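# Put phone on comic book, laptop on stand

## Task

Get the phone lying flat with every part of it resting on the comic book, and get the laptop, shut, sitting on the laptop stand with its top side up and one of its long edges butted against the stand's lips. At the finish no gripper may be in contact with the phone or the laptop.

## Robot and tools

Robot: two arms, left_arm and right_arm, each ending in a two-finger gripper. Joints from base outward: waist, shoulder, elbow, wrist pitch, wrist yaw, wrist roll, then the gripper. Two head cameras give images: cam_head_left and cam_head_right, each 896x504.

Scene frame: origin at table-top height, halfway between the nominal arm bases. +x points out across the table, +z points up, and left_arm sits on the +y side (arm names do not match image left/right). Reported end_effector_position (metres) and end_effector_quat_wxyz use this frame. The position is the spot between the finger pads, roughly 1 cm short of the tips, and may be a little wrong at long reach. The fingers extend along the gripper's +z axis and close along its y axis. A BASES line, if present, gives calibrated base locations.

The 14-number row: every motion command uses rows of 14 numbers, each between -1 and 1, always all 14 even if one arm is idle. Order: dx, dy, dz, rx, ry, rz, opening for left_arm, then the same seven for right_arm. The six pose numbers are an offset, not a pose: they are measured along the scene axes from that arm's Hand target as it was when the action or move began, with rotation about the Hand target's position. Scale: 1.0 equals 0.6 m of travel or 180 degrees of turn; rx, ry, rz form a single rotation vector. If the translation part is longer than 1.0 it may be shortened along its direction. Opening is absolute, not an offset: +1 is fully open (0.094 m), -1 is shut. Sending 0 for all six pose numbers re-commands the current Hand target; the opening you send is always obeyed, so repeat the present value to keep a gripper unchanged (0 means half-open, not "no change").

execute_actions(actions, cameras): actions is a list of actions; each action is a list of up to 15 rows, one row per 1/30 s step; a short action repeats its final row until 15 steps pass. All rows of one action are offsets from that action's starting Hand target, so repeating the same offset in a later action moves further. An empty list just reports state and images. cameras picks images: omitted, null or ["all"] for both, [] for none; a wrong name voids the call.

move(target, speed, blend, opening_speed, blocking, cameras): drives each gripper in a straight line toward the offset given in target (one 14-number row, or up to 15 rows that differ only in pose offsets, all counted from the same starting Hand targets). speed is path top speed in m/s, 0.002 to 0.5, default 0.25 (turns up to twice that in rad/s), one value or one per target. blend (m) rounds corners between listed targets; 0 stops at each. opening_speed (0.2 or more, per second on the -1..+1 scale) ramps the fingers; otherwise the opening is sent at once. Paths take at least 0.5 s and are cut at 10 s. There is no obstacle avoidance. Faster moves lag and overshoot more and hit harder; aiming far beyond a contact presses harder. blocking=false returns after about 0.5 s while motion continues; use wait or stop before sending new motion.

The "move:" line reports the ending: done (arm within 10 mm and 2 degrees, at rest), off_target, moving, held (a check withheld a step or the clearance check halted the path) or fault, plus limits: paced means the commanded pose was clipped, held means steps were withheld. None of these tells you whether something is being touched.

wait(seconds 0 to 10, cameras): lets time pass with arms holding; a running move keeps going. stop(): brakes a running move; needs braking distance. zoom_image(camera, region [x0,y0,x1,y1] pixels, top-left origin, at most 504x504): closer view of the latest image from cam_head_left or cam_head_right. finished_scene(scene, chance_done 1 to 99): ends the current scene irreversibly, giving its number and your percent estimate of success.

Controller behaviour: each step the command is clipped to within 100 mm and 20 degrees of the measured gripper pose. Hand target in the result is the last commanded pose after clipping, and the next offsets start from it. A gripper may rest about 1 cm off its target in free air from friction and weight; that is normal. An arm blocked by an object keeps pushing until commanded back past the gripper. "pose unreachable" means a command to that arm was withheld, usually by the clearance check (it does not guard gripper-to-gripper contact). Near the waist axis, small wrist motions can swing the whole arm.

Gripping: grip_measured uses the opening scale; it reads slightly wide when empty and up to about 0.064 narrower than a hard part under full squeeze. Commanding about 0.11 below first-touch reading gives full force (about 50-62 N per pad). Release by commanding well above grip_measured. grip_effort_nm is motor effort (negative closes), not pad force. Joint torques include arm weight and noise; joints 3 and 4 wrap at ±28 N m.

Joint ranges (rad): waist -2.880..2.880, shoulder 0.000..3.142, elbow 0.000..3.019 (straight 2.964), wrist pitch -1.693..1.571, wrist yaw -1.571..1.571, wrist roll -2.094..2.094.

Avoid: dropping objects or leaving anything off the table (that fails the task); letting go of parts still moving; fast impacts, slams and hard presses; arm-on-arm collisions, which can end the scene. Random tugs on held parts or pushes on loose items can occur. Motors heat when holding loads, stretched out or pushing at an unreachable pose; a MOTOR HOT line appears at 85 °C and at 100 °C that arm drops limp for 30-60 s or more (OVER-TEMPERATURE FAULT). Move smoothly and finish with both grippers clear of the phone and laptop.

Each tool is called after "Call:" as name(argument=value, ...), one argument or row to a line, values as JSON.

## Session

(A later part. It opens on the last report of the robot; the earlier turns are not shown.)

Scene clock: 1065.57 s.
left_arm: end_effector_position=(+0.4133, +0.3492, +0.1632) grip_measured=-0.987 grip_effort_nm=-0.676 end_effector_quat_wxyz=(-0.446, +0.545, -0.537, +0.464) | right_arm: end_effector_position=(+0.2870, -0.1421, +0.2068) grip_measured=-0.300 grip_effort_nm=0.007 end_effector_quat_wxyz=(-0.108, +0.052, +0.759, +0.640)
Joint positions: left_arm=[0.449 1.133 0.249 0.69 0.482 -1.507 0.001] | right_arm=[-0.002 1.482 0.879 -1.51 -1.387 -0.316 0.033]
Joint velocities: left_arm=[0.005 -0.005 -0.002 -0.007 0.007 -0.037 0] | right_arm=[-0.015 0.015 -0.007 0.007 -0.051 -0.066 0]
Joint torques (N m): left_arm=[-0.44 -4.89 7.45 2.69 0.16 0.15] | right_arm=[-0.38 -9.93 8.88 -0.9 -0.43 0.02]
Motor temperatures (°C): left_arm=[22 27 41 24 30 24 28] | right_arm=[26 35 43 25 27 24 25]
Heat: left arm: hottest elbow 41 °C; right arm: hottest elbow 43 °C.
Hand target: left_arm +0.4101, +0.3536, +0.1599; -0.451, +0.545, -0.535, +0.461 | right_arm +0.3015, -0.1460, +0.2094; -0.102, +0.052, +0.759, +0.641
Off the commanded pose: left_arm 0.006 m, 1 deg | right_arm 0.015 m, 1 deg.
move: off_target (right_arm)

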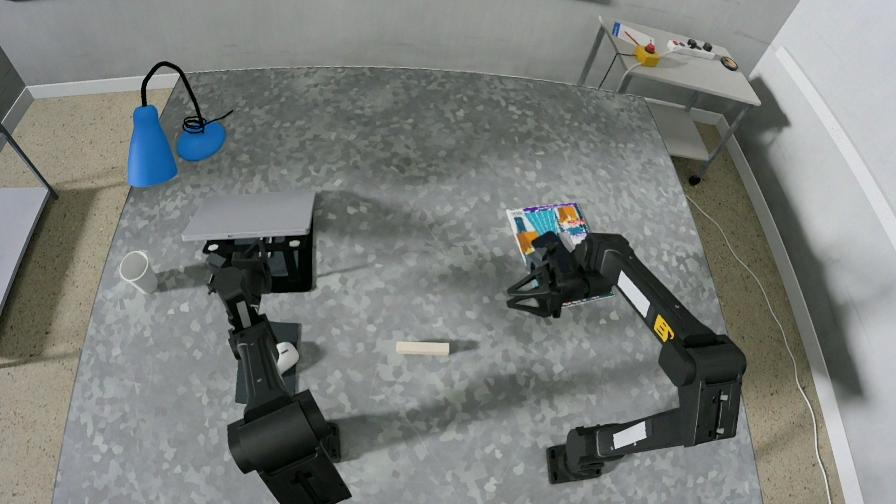

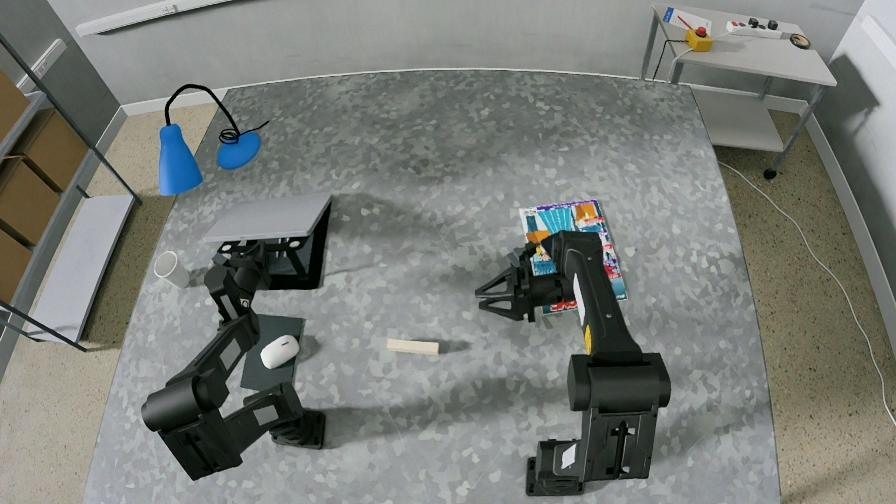

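Call:
move(
  target=[0.045,0.0,0.005,0,0,0,-1,0,0,0,0,0,0,-0.3],
  speed=0.04,
  cameras=["cam_head_left","cam_head_right"],
)

Call:
zoom_image(
  camera="cam_head_left",
  region=[180, 180, 320, 290],
)

Call:
zoom_image(
  camera="cam_head_right",
  region=[190, 180, 330, 290],
)

Scene clock: 1069.70 s.
left_arm: end_effector_position=(+0.4213, +0.3525, +0.1541) grip_measured=-0.987 grip_effort_nm=-0.676 end_effector_quat_wxyz=(-0.449, +0.553, -0.534, +0.455) | right_arm: end_effector_position=(+0.2870, -0.1421, +0.2068) grip_measured=-0.300 grip_effort_nm=0.007 end_effector_quat_wxyz=(-0.108, +0.052, +0.759, +0.640)
Joint positions: left_arm=[0.431 1.192 0.259 0.728 0.442 -1.507 0.001] | right_arm=[-0.002 1.482 0.879 -1.51 -1.387 -0.316 0.033]
Joint velocities: left_arm=[0.005 -0.015 -0.017 -0.012 -0.081 -0.066 0] | right_arm=[0.005 0.005 0.002 -0.002 0.022 0.051 0]
Joint torques (N m): left_arm=[-2.55 -4.72 11.66 2.07 -0.15 0.05] | right_arm=[-0.38 -9.93 8.87 -0.9 -0.43 0.02]
Motor temperatures (°C): left_arm=[22 27 41 24 30 24 28] | right_arm=[26 35 43 25 27 24 25]
Heat: left arm: hottest elbow 41 °C; right arm: hottest elbow 43 °C.
Hand target: left_arm +0.4371, +0.3534, +0.1630; -0.451, +0.545, -0.535, +0.461 | right_arm +0.3015, -0.1460, +0.2094; -0.102, +0.052, +0.759, +0.641
Off the commanded pose: left_arm 0.018 m, 1 deg | right_arm 0.015 m, 1 deg.
move: off_target (left_arm, right_arm)

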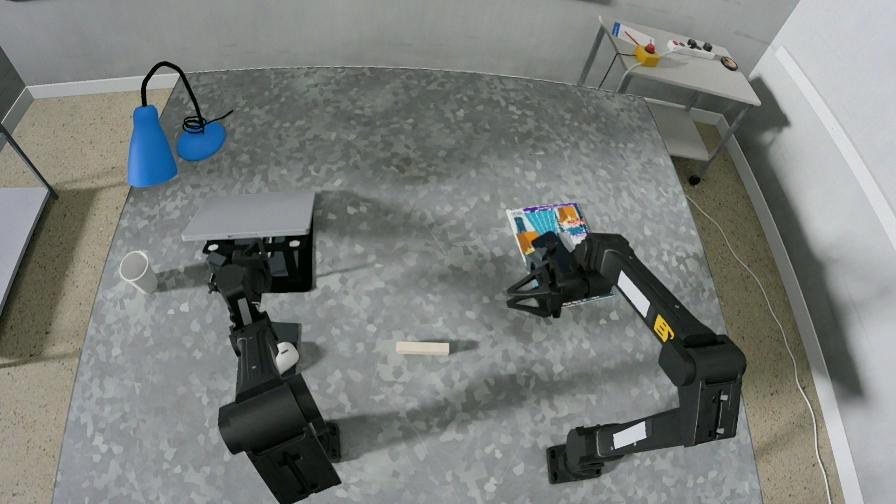

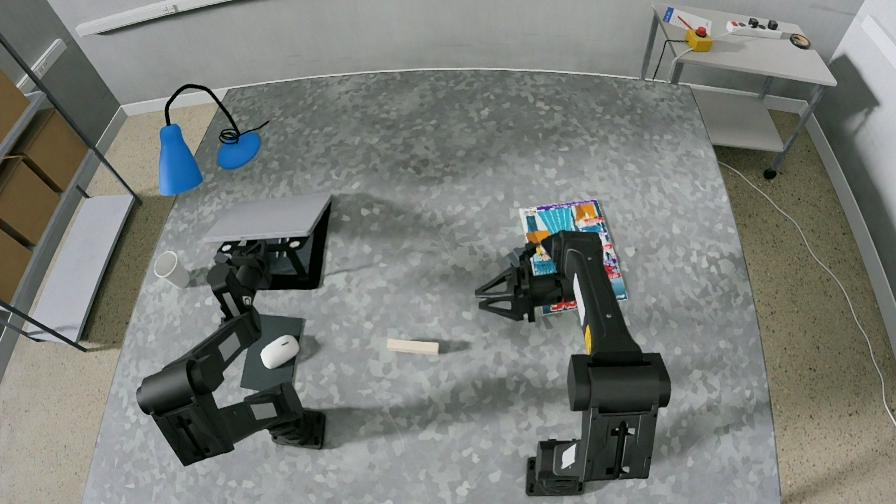

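Scaled by 3.600.

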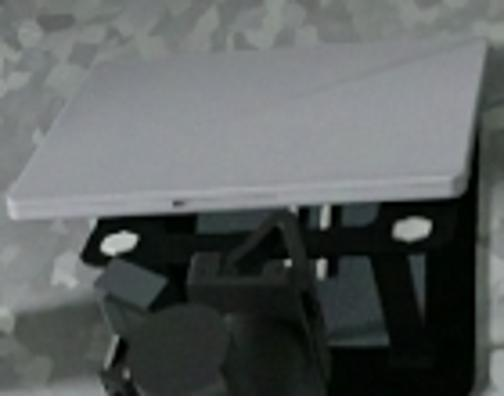

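Scaled by 3.600.

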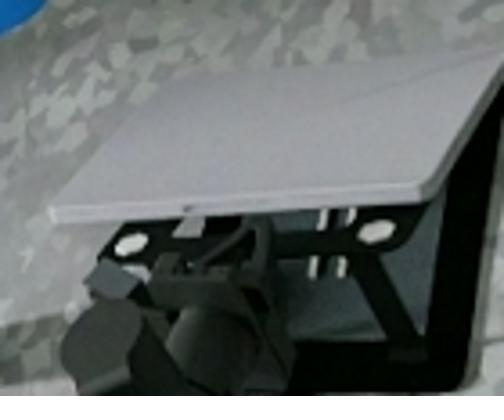

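Call:
move(
  target=[0.035,0.0,0.015,0,0,0,-1,0,0,0,0,0,0,-0.3],
  speed=0.04,
  cameras=["cam_head_left","cam_head_right"],
)

Call:
zoom_image(
  camera="cam_head_left",
  region=[180, 180, 320, 290],
)

Call:
zoom_image(
  camera="cam_head_right",
  region=[190, 180, 330, 290],
)

Scene clock: 1073.40 s.
left_arm: end_effector_position=(+0.4378, +0.3509, +0.1559) grip_measured=-0.987 grip_effort_nm=-0.676 end_effector_quat_wxyz=(-0.446, +0.554, -0.537, +0.453) | right_arm: end_effector_position=(+0.2870, -0.1421, +0.2068) grip_measured=-0.300 grip_effort_nm=0.012 end_effector_quat_wxyz=(-0.108, +0.052, +0.759, +0.640)
Joint positions: left_arm=[0.397 1.226 0.299 0.717 0.409 -1.51 0.001] | right_arm=[-0.002 1.482 0.879 -1.51 -1.387 -0.316 0.033]
Joint velocities: left_arm=[-0.005 -0.005 -0.007 -0.002 -0.066 0.051 -0.001] | right_arm=[0.005 -0.015 -0.002 0.002 -0.037 0.022 0]
Joint torques (N m): left_arm=[-2.96 -5.77 12.92 1.4 -0.1 -0.05] | right_arm=[-0.32 -9.88 8.85 -0.91 -0.42 0.02]
Motor temperatures (°C): left_arm=[22 27 41 24 30 24 28] | right_arm=[26 35 43 25 27 24 25]
Heat: left arm: hottest elbow 41 °C; right arm: hottest elbow 43 °C.
Hand target: left_arm +0.4581, +0.3533, +0.1717; -0.451, +0.545, -0.535, +0.461 | right_arm +0.3015, -0.1460, +0.2094; -0.102, +0.052, +0.759, +0.641
Off the commanded pose: left_arm 0.026 m, 2 deg | right_arm 0.015 m, 1 deg.
move: off_target (left_arm, right_arm)

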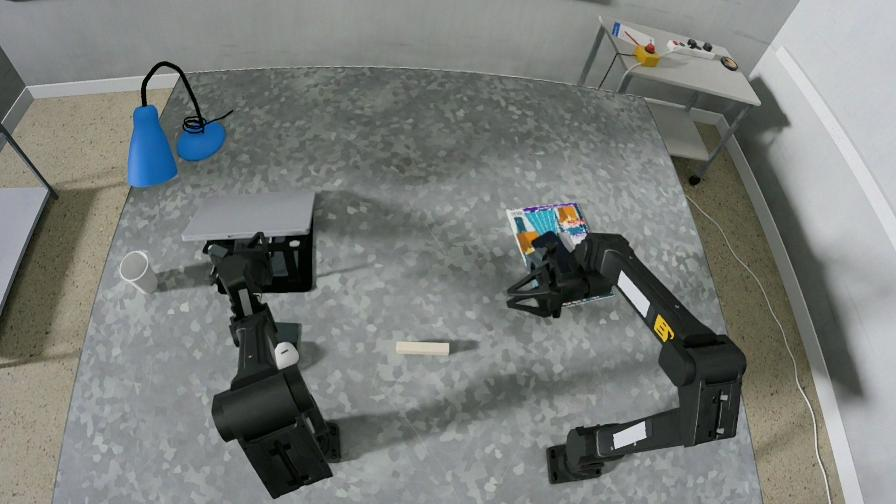

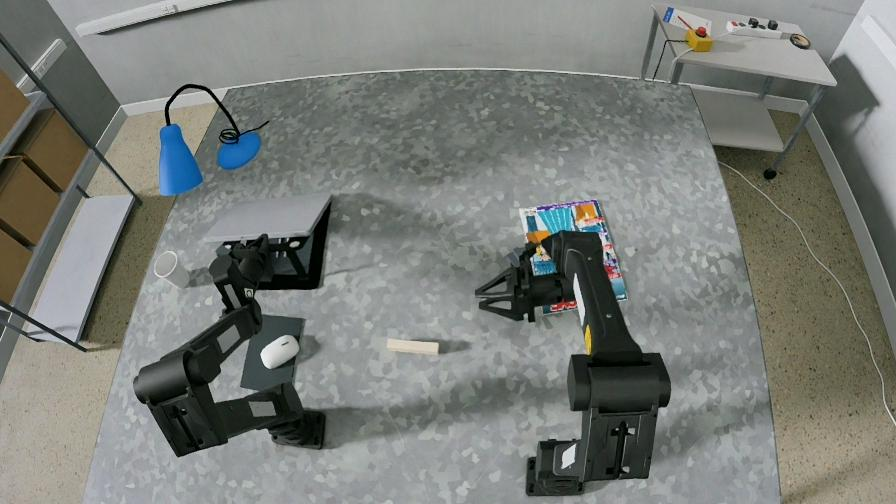

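Scaled by 3.600.

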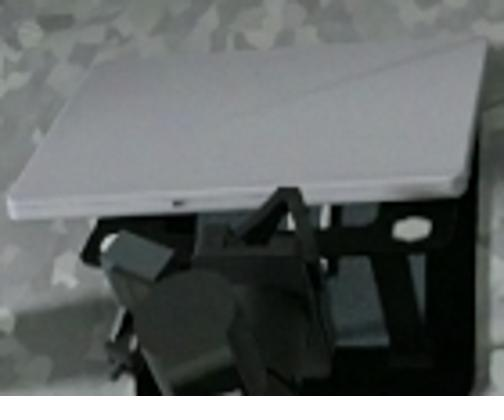

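Scaled by 3.600.

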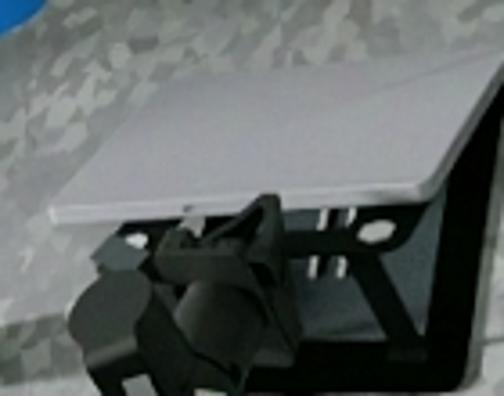

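Call:
move(
  target=[-0.015,0.0,-0.035,0,0,0,-1,0,0,0,0,0,0,-0.3],
  speed=0.04,
  cameras=["cam_head_left","cam_head_right"],
)

Call:
zoom_image(
  camera="cam_head_left",
  region=[180, 180, 320, 290],
)

Call:
zoom_image(
  camera="cam_head_right",
  region=[190, 180, 330, 290],
)

Scene clock: 1079.53 s.
left_arm: end_effector_position=(+0.4428, +0.3519, +0.1572) grip_measured=-0.987 grip_effort_nm=-0.676 end_effector_quat_wxyz=(-0.460, +0.540, -0.533, +0.461) | right_arm: end_effector_position=(+0.2870, -0.1421, +0.2068) grip_measured=-0.300 grip_effort_nm=0.007 end_effector_quat_wxyz=(-0.108, +0.052, +0.759, +0.640)
Joint positions: left_arm=[0.397 1.277 0.299 0.811 0.416 -1.51 0.001] | right_arm=[-0.002 1.482 0.879 -1.51 -1.387 -0.316 0.033]
Joint velocities: left_arm=[-0.005 0.005 -0.022 -0.017 -0.037 0.007 -0.001] | right_arm=[-0.005 -0.005 -0.002 0.002 0.022 -0.11 0]
Joint torques (N m): left_arm=[-1.03 -5.6 8.92 1.81 0.09 -0.05] | right_arm=[-0.32 -9.88 8.87 -0.92 -0.42 0.03]
Motor temperatures (°C): left_arm=[22 27 42 24 30 24 28] | right_arm=[26 35 43 25 27 24 25]
Heat: left arm: hottest elbow 42 °C; right arm: hottest elbow 43 °C.
Hand target: left_arm +0.4489, +0.3534, +0.1510; -0.451, +0.545, -0.535, +0.461 | right_arm +0.3015, -0.1460, +0.2094; -0.102, +0.052, +0.759, +0.641
Off the commanded pose: left_arm 0.009 m, 1 deg | right_arm 0.015 m, 1 deg.
move: off_target (right_arm)

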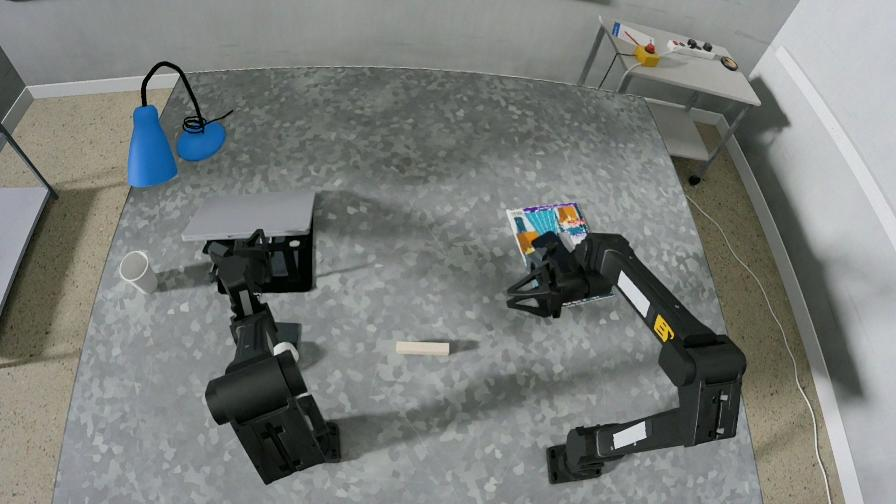

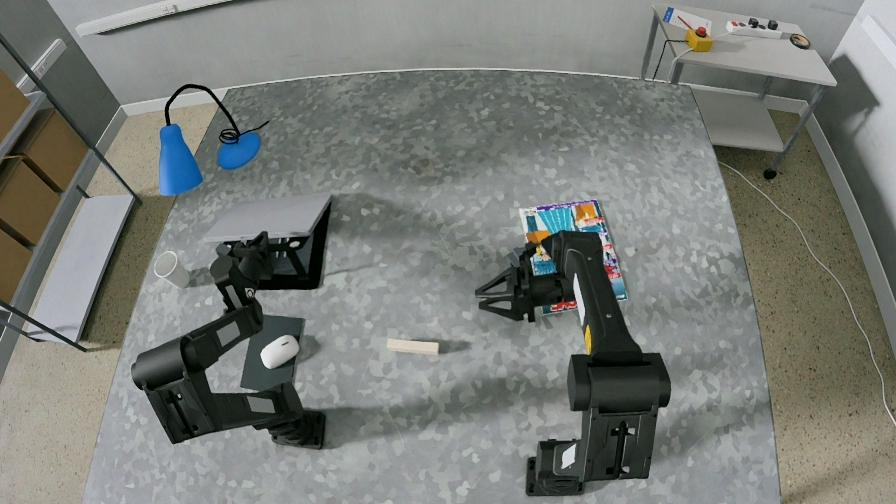

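Scaled by 3.600.

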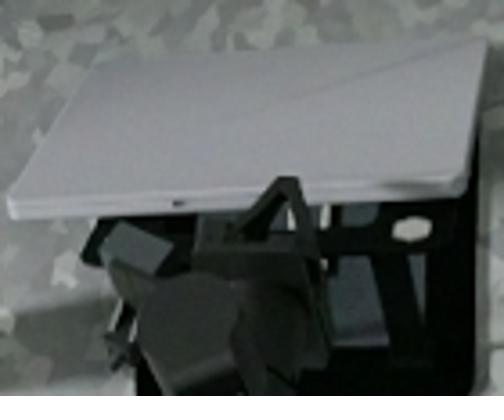

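Scaled by 3.600.

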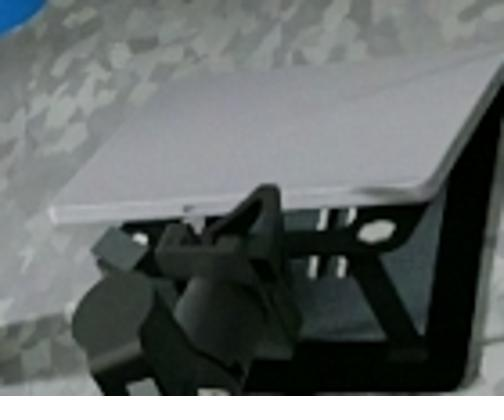

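Call:
move(
  target=[
    [-0.06,0.0,-0.01,0,0,0,-1,0,0,0,0,0,0,-0.3],
    [-0.06,0.0,-0.035,0,0,0,-1,0,0,0,0,0,0,-0.3],
  ],
  speed=0.05,
  cameras=["cam_head_left","cam_head_right"],
)

Call:
zoom_image(
  camera="cam_head_left",
  region=[180, 180, 320, 290],
)

Call:
zoom_image(
  camera="cam_head_right",
  region=[190, 180, 330, 290],
)

Scene clock: 1084.77 s.
left_arm: end_effector_position=(+0.4208, +0.3515, +0.1545) grip_measured=-0.987 grip_effort_nm=-0.676 end_effector_quat_wxyz=(-0.470, +0.523, -0.532, +0.472) | right_arm: end_effector_position=(+0.2870, -0.1421, +0.2068) grip_measured=-0.300 grip_effort_nm=0.012 end_effector_quat_wxyz=(-0.108, +0.052, +0.759, +0.640)
Joint positions: left_arm=[0.444 1.276 0.237 0.913 0.48 -1.506 0.001] | right_arm=[-0.002 1.482 0.879 -1.51 -1.387 -0.316 0.033]
Joint velocities: left_arm=[0.005 -0.005 -0.002 -0.007 0.037 0.007 0.001] | right_arm=[-0.015 -0.005 -0.002 0.002 -0.022 -0.066 0]
Joint torques (N m): left_arm=[-0.15 -4.54 5.07 1.78 0.03 0.09] | right_arm=[-0.38 -9.93 8.84 -0.9 -0.42 0.02]
Motor temperatures (°C): left_arm=[22 27 41 24 30 24 28] | right_arm=[26 35 43 25 27 24 25]
Heat: left arm: hottest elbow 41 °C; right arm: hottest elbow 43 °C.
Hand target: left_arm +0.4127, +0.3538, +0.1303; -0.452, +0.545, -0.535, +0.461 | right_arm +0.3015, -0.1460, +0.2094; -0.102, +0.052, +0.759, +0.641
Off the commanded pose: left_arm 0.026 m, 4 deg | right_arm 0.015 m, 1 deg.
move: off_target (left_arm, right_arm)

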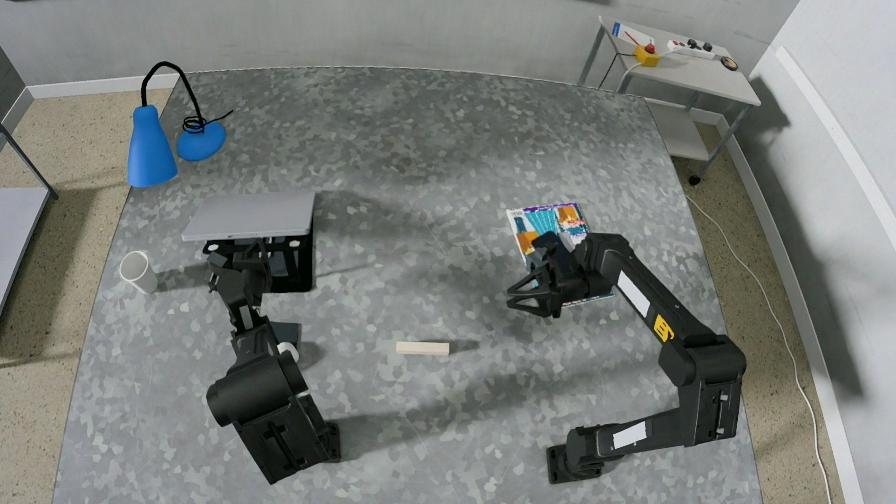

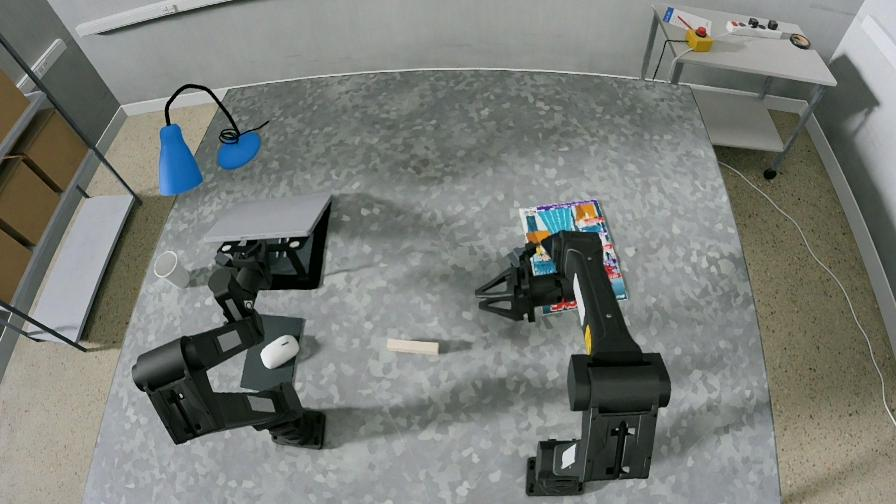

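Scaled by 3.600.

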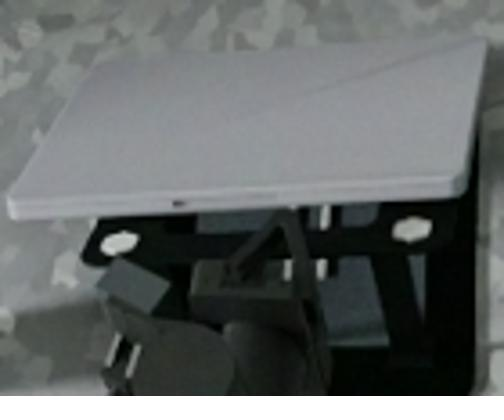

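Scaled by 3.600.

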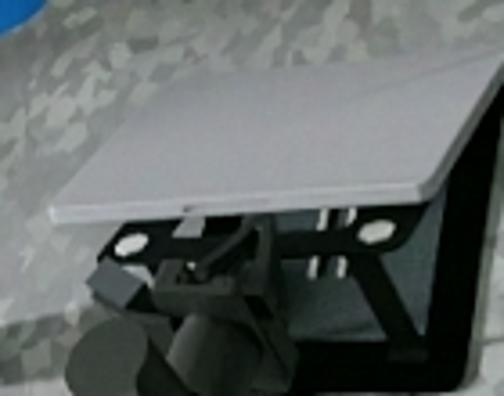

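Call:
move(
  target=[0.045,0.0,0.012,0,0,0,-1,0,0,0,0,0,0,-0.3],
  speed=0.04,
  cameras=["cam_head_left","cam_head_right"],
)

Call:
zoom_image(
  camera="cam_head_left",
  region=[180, 180, 320, 290],
)

Call:
zoom_image(
  camera="cam_head_right",
  region=[190, 180, 330, 290],
)

Scene clock: 1090.00 s.
left_arm: end_effector_position=(+0.4304, +0.3557, +0.1552) grip_measured=-0.987 grip_effort_nm=-0.672 end_effector_quat_wxyz=(-0.474, +0.530, -0.526, +0.467) | right_arm: end_effector_position=(+0.2870, -0.1421, +0.2068) grip_measured=-0.300 grip_effort_nm=0.007 end_effector_quat_wxyz=(-0.108, +0.052, +0.759, +0.640)
Joint positions: left_arm=[0.428 1.3 0.26 0.914 0.442 -1.513 0.001] | right_arm=[-0.002 1.482 0.879 -1.51 -1.387 -0.316 0.033]
Joint velocities: left_arm=[-0.005 -0.005 -0.007 -0.007 -0.022 -0.081 -0.001] | right_arm=[0.005 0.005 0.007 -0.012 0.051 0.037 0]
Joint torques (N m): left_arm=[-2.9 -3.37 8.91 0.68 -0.23 0.07] | right_arm=[-0.32 -9.93 8.84 -0.9 -0.42 0.02]
Motor temperatures (°C): left_arm=[22 27 41 24 30 24 28] | right_arm=[26 35 43 25 27 24 25]
Heat: left arm: hottest elbow 41 °C; right arm: hottest elbow 43 °C.
Hand target: left_arm +0.4397, +0.3536, +0.1373; -0.451, +0.546, -0.535, +0.461 | right_arm +0.3015, -0.1460, +0.2094; -0.102, +0.052, +0.759, +0.641
Off the commanded pose: left_arm 0.020 m, 3 deg | right_arm 0.015 m, 1 deg.
move: off_target (left_arm, right_arm)

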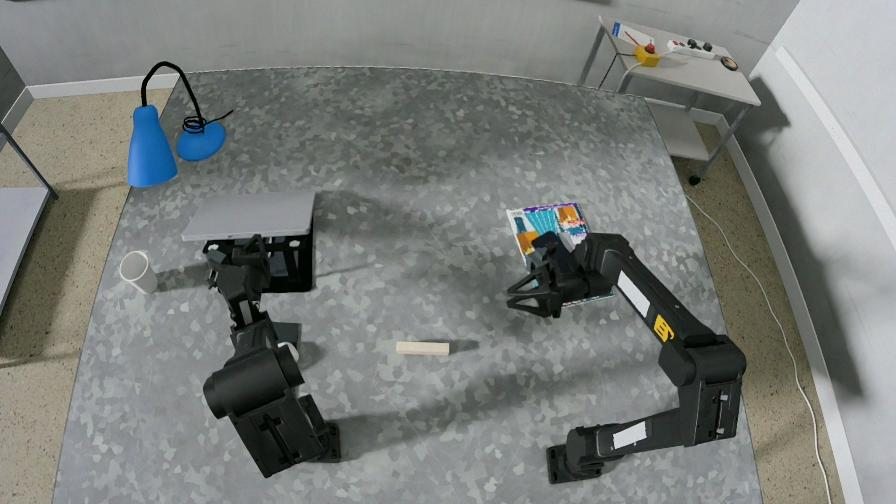

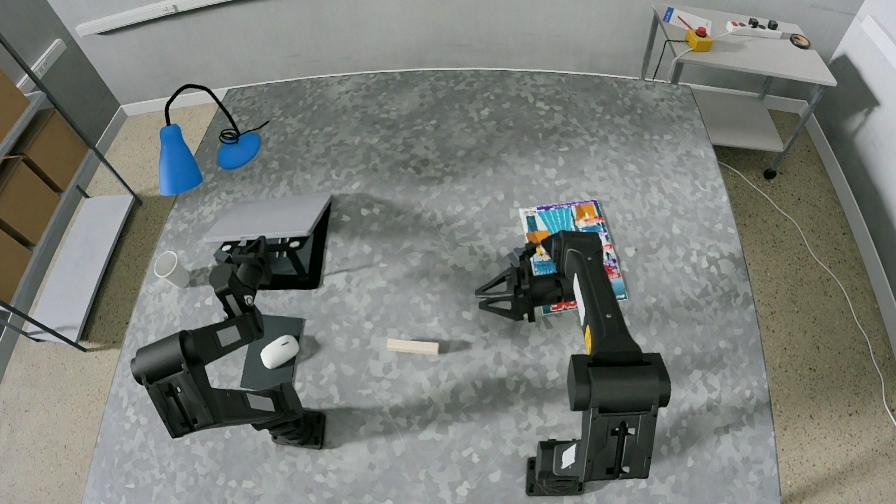

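Scaled by 3.600.

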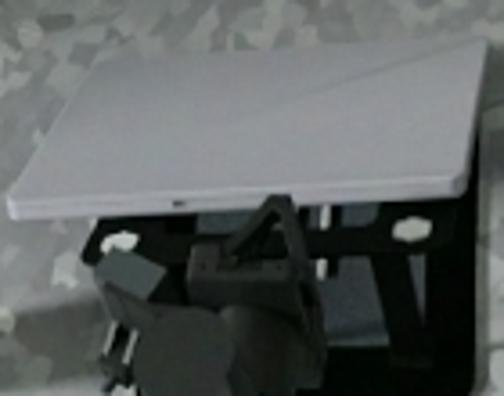

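Scaled by 3.600.

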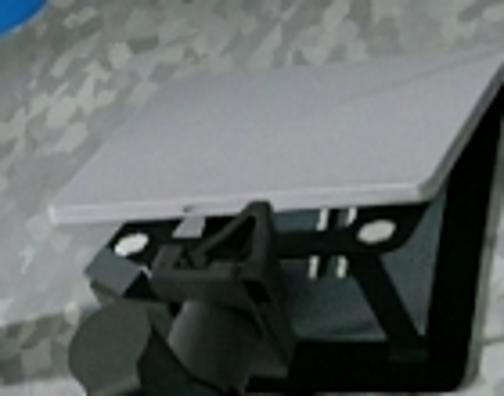

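Call:
move(
  target=[0.03,0.0,0.01,0,0,0,-1,0,0,0,0,0,0,-0.3],
  speed=0.03,
  cameras=["cam_head_left","cam_head_right"],
)

Call:
zoom_image(
  camera="cam_head_left",
  region=[180, 180, 320, 290],
)

Call:
zoom_image(
  camera="cam_head_right",
  region=[190, 180, 330, 290],
)

Scene clock: 1093.47 s.
left_arm: end_effector_position=(+0.4451, +0.3568, +0.1584) grip_measured=-0.987 grip_effort_nm=-0.672 end_effector_quat_wxyz=(-0.475, +0.532, -0.525, +0.464) | right_arm: end_effector_position=(+0.2870, -0.1421, +0.2068) grip_measured=-0.300 grip_effort_nm=0.012 end_effector_quat_wxyz=(-0.108, +0.052, +0.759, +0.640)
Joint positions: left_arm=[0.404 1.319 0.297 0.894 0.411 -1.514 0.001] | right_arm=[-0.002 1.482 0.879 -1.51 -1.387 -0.316 0.033]
Joint velocities: left_arm=[-0.005 -0.015 0.012 0.017 -0.051 0.007 -0.001] | right_arm=[0.005 -0.005 0.012 0.002 -0.022 -0.022 -0.001]
Joint torques (N m): left_arm=[-3.14 -4.66 9.77 0.36 -0.19 0.06] | right_arm=[-0.32 -9.88 8.84 -0.92 -0.42 0.03]
Motor temperatures (°C): left_arm=[22 27 40 24 29 24 28] | right_arm=[26 34 43 25 26 24 25]
Heat: left arm: hottest elbow 40 °C; right arm: hottest elbow 43 °C.
Hand target: left_arm +0.4578, +0.3534, +0.1432; -0.451, +0.546, -0.535, +0.461 | right_arm +0.3015, -0.1460, +0.2094; -0.102, +0.052, +0.759, +0.641
Off the commanded pose: left_arm 0.020 m, 3 deg | right_arm 0.015 m, 1 deg.
move: off_target (left_arm, right_arm)

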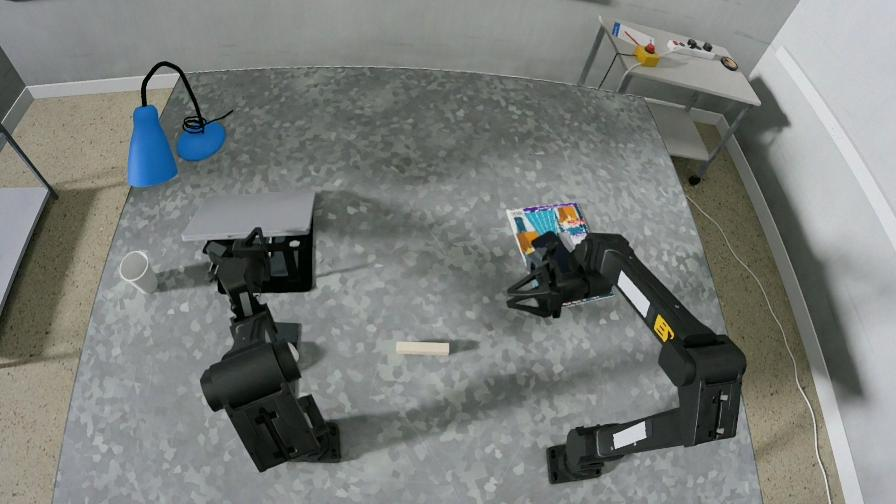

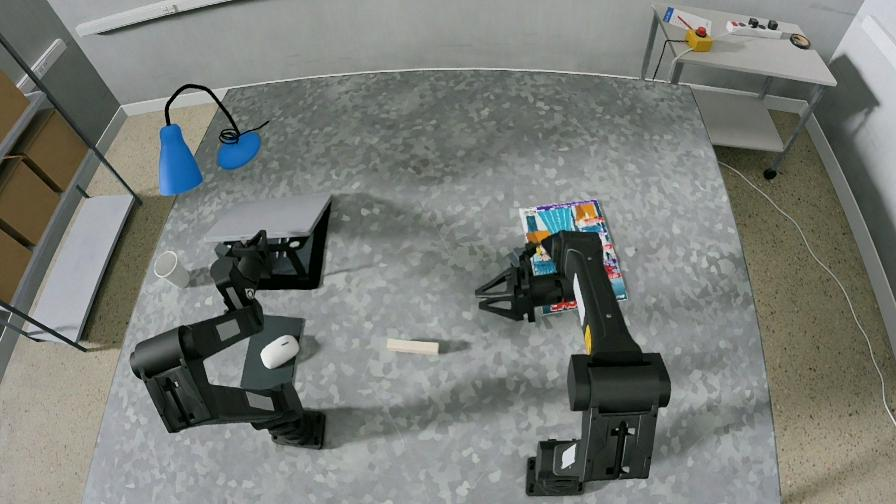

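Scaled by 3.600.

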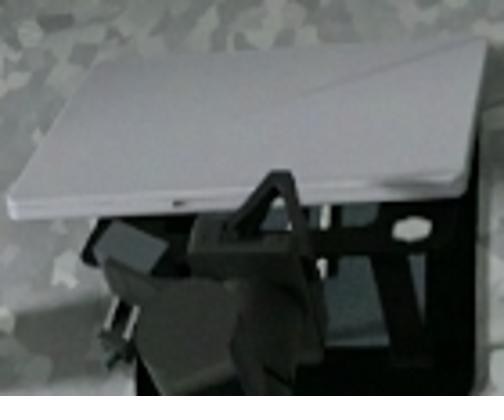

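Scaled by 3.600.

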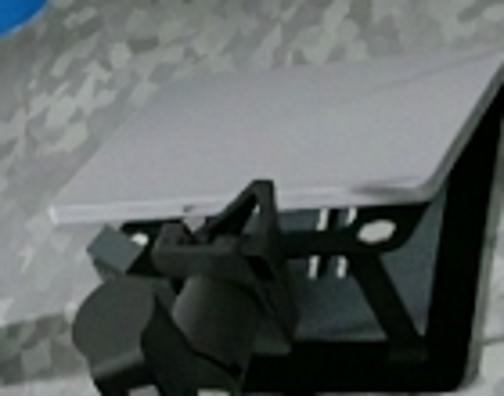

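Call:
move(
  target=[0.03,0.0,0.0,0,0,0,-1,0,0,0,0,0,0,-0.3],
  speed=0.03,
  cameras=["cam_head_left","cam_head_right"],
)

Call:
zoom_image(
  camera="cam_head_left",
  region=[180, 180, 320, 290],
)

Call:
zoom_image(
  camera="cam_head_right",
  region=[190, 180, 330, 290],
)

Scene clock: 1102.73 s.
left_arm: end_effector_position=(+0.4642, +0.3570, +0.1635) grip_measured=-0.987 grip_effort_nm=-0.657 end_effector_quat_wxyz=(-0.475, +0.531, -0.522, +0.469) | right_arm: end_effector_position=(+0.2870, -0.1421, +0.2068) grip_measured=-0.300 grip_effort_nm=0.007 end_effector_quat_wxyz=(-0.108, +0.052, +0.759, +0.640)
Joint positions: left_arm=[0.378 1.356 0.344 0.894 0.389 -1.528 0.001] | right_arm=[-0.002 1.482 0.879 -1.51 -1.387 -0.316 0.033]
Joint velocities: left_arm=[-0.024 -0.005 -0.002 0.007 0.051 -0.022 0] | right_arm=[-0.005 0.005 -0.002 -0.032 -0.007 0.007 -0.001]
Joint torques (N m): left_arm=[-2.55 -4.31 9.62 0.68 -0.23 0.16] | right_arm=[-0.32 -9.93 8.84 -0.91 -0.42 0.02]
Motor temperatures (°C): left_arm=[22 27 40 24 29 24 28] | right_arm=[26 34 43 25 26 24 25]
Heat: left arm: hottest elbow 40 °C; right arm: hottest elbow 43 °C.
Hand target: left_arm +0.4758, +0.3533, +0.1432; -0.452, +0.545, -0.535, +0.461 | right_arm +0.3015, -0.1460, +0.2094; -0.102, +0.052, +0.759, +0.641
Off the commanded pose: left_arm 0.024 m, 4 deg | right_arm 0.015 m, 1 deg.
move: off_target (left_arm, right_arm)

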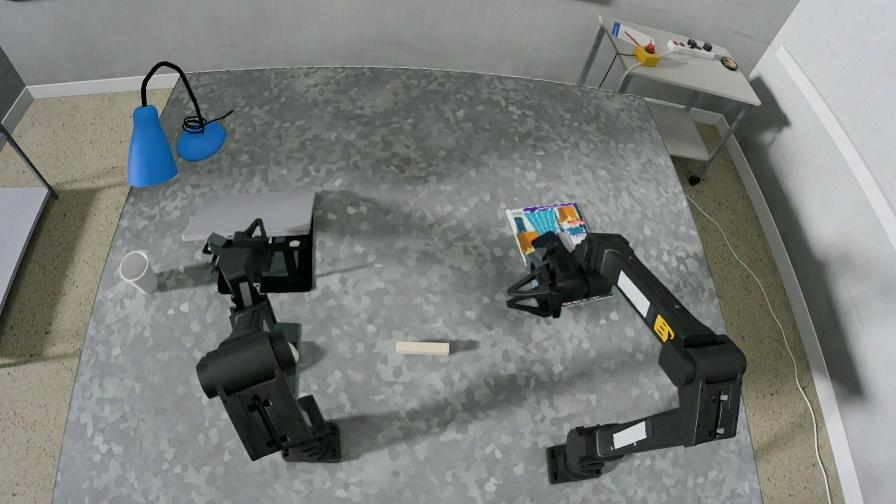

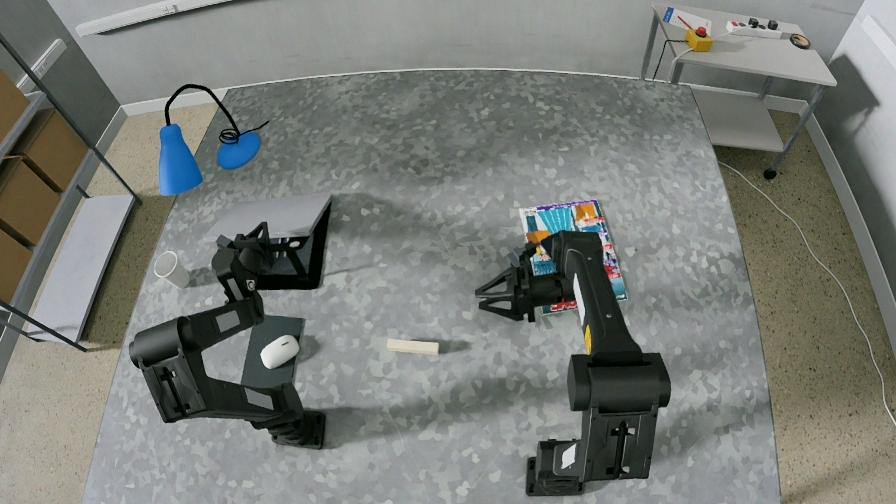

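Scaled by 3.600.

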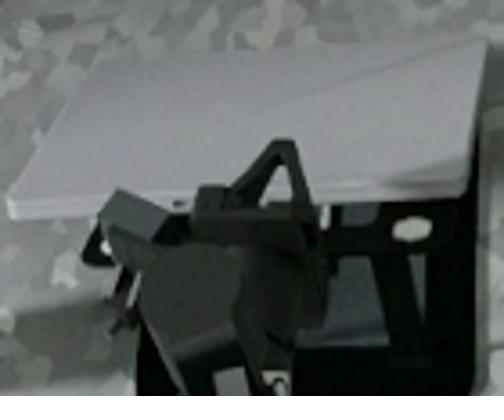

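Scaled by 3.600.

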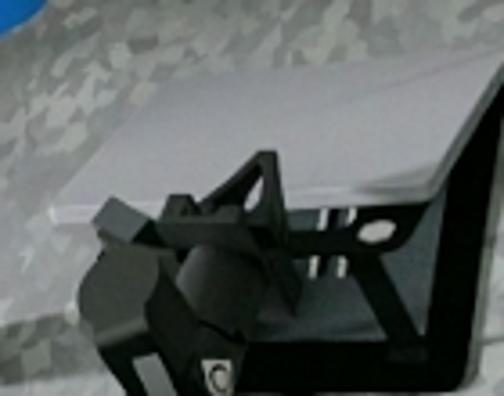

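Call:
move(
  target=[
    [0.0,0.0,0.05,0,0,0,-1,0,0,0,0,0,0,-0.3],
    [-0.12,0.0,0.12,0,0.222,0,-1,0,0,0,0,0,0,-0.3],
  ],
  speed=0.1,
  cameras=["cam_head_left"],
)

Call:
zoom_image(
  camera="cam_head_left",
  region=[180, 180, 320, 290],
)

Scene clock: 1112.57 s.
left_arm: end_effector_position=(+0.3865, +0.3465, +0.1744) grip_measured=-0.987 grip_effort_nm=-0.652 end_effector_quat_wxyz=(-0.212, +0.685, -0.657, +0.232) | right_arm: end_effector_position=(+0.2870, -0.1421, +0.2068) grip_measured=-0.300 grip_effort_nm=0.012 end_effector_quat_wxyz=(-0.108, +0.052, +0.759, +0.640)
Joint positions: left_arm=[0.373 0.974 0.687 -0.688 0.248 -1.288 0.001] | right_arm=[-0.002 1.482 0.879 -1.51 -1.387 -0.316 0.033]
Joint velocities: left_arm=[-0.005 -0.005 -0.002 0.007 -0.037 -0.066 0] | right_arm=[-0.005 -0.005 -0.002 0.007 -0.037 -0.037 -0.001]
Joint torques (N m): left_arm=[-1.49 -6.71 18.09 0.91 -0.1 0.07] | right_arm=[-0.32 -9.99 8.85 -0.9 -0.42 0.02]
Motor temperatures (°C): left_arm=[22 27 40 24 29 24 28] | right_arm=[26 34 43 25 26 24 25]
Heat: left arm: hottest elbow 40 °C; right arm: hottest elbow 43 °C.
Hand target: left_arm +0.4062, +0.3543, +0.2138; -0.245, +0.671, -0.657, +0.243 | right_arm +0.3015, -0.1460, +0.2094; -0.102, +0.052, +0.759, +0.641
Off the commanded pose: left_arm 0.045 m, 4 deg | right_arm 0.015 m, 1 deg.
move: off_target (left_arm, right_arm)
Images, in order (width x height): cam_head_left 896x504.

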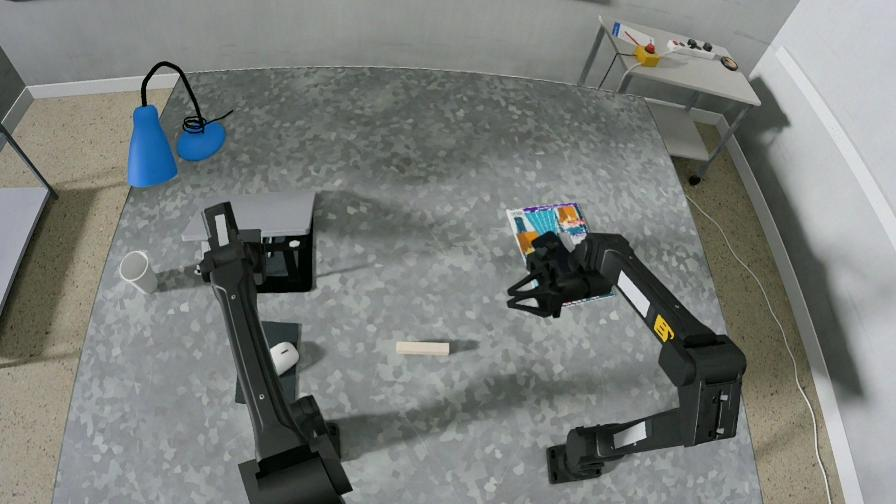

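Scaled by 3.600.

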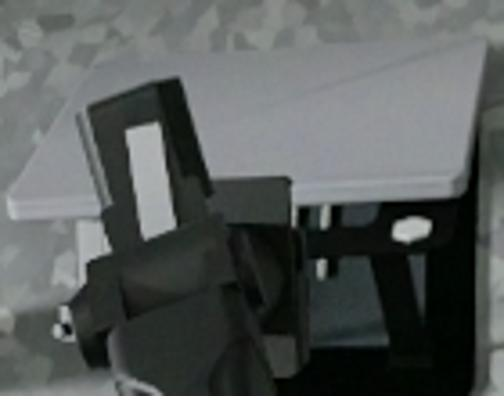

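Call:
move(
  target=[0.02,0.0,-0.09,0,0,0,-1,0,0,0,0,0,0,-0.3],
  speed=0.06,
  cameras=["cam_head_left"],
)

Call:
zoom_image(
  camera="cam_head_left",
  region=[180, 180, 320, 290],
)

Scene clock: 1117.30 s.
left_arm: end_effector_position=(+0.4147, +0.3586, +0.1657) grip_measured=-0.987 grip_effort_nm=-0.657 end_effector_quat_wxyz=(-0.246, +0.674, -0.653, +0.242) | right_arm: end_effector_position=(+0.2870, -0.1421, +0.2068) grip_measured=-0.300 grip_effort_nm=0.007 end_effector_quat_wxyz=(-0.108, +0.052, +0.759, +0.640)
Joint positions: left_arm=[0.37 1.047 0.679 -0.532 0.239 -1.287 0.001] | right_arm=[-0.002 1.482 0.879 -1.51 -1.387 -0.316 0.033]
Joint velocities: left_arm=[-0.005 -0.005 -0.007 0.007 -0.11 0.007 -0.002] | right_arm=[0.005 -0.005 -0.007 0.007 0.007 0.037 -0.001]
Joint torques (N m): left_arm=[-2.32 -6.71 10.06 2.22 -0.07 -0.01] | right_arm=[-0.21 -9.93 8.85 -0.91 -0.42 0.02]
Motor temperatures (°C): left_arm=[22 27 40 24 29 24 28] | right_arm=[26 34 43 25 26 24 25]
Heat: left arm: hottest elbow 40 °C; right arm: hottest elbow 43 °C.
Hand target: left_arm +0.4176, +0.3539, +0.1598; -0.245, +0.671, -0.657, +0.243 | right_arm +0.3015, -0.1460, +0.2094; -0.102, +0.052, +0.759, +0.641
Off the commanded pose: left_arm 0.008 m, 1 deg | right_arm 0.015 m, 1 deg.
move: off_target (right_arm)
Images, in order (width x height): cam_head_left 896x504.

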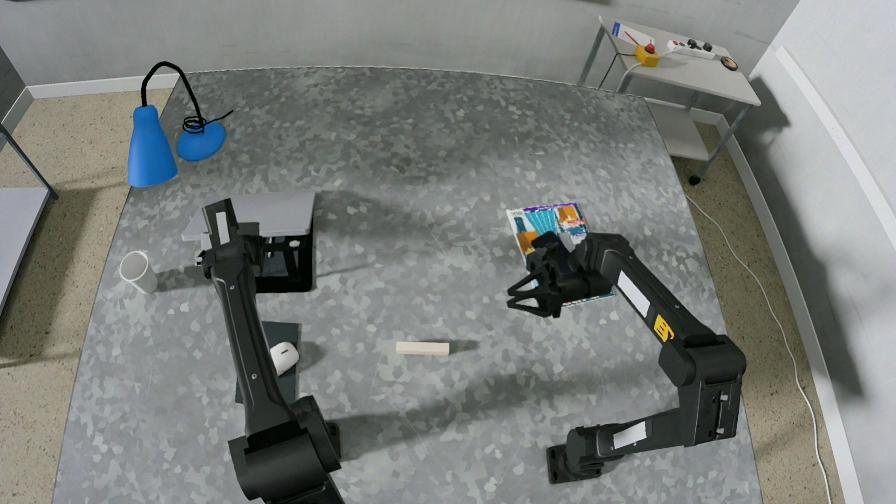

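Scaled by 3.600.

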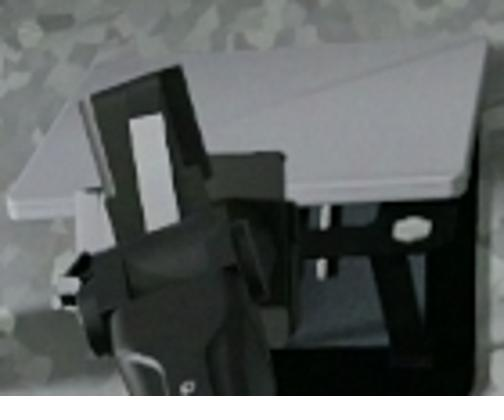

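Call:
move(
  target=[-0.013,0.0,-0.045,0,0,0,-1,0,0,0,0,0,0,-0.3],
  speed=0.04,
  cameras=["cam_head_left"],
)

Call:
zoom_image(
  camera="cam_head_left",
  region=[180, 180, 320, 290],
)

Scene clock: 1120.27 s.
left_arm: end_effector_position=(+0.4137, +0.3580, +0.1501) grip_measured=-0.987 grip_effort_nm=-0.652 end_effector_quat_wxyz=(-0.259, +0.669, -0.651, +0.248) | right_arm: end_effector_position=(+0.2870, -0.1421, +0.2068) grip_measured=-0.300 grip_effort_nm=0.007 end_effector_quat_wxyz=(-0.108, +0.052, +0.759, +0.640)
Joint positions: left_arm=[0.37 1.053 0.624 -0.442 0.24 -1.287 0.001] | right_arm=[-0.002 1.482 0.879 -1.51 -1.387 -0.316 0.033]
Joint velocities: left_arm=[-0.005 -0.015 -0.007 0.012 0.007 0.007 0.001] | right_arm=[-0.015 0.005 0.002 -0.007 -0.007 0.037 -0.001]
Joint torques (N m): left_arm=[-1.67 -6.18 8.91 1.48 0.16 0.06] | right_arm=[-0.32 -9.93 8.83 -0.91 -0.42 0.02]
Motor temperatures (°C): left_arm=[22 27 40 24 29 24 28] | right_arm=[26 34 43 25 26 24 25]
Heat: left arm: hottest elbow 40 °C; right arm: hottest elbow 43 °C.
Hand target: left_arm +0.4096, +0.3540, +0.1330; -0.245, +0.671, -0.657, +0.243 | right_arm +0.3015, -0.1460, +0.2094; -0.102, +0.052, +0.759, +0.641
Off the commanded pose: left_arm 0.018 m, 2 deg | right_arm 0.015 m, 1 deg.
move: off_target (left_arm, right_arm)
Images, in order (width x height): cam_head_left 896x504.

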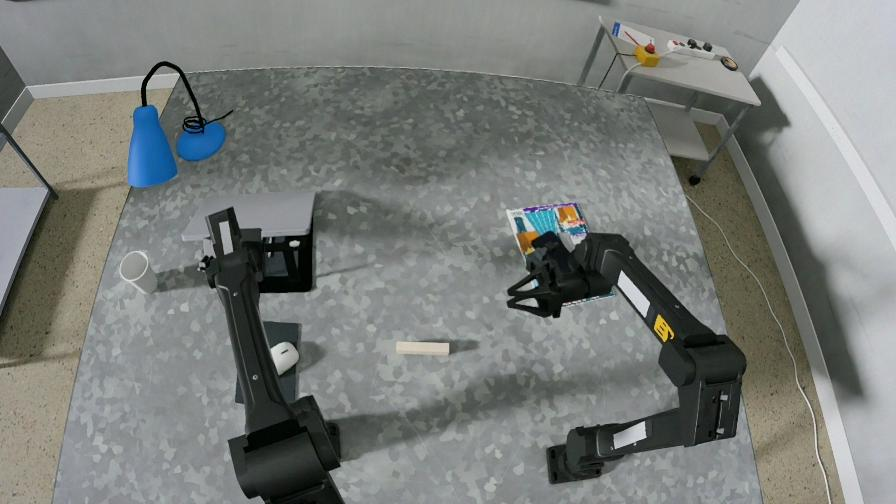

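Scaled by 3.600.

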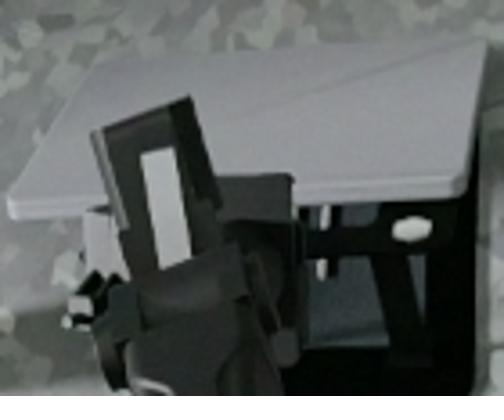

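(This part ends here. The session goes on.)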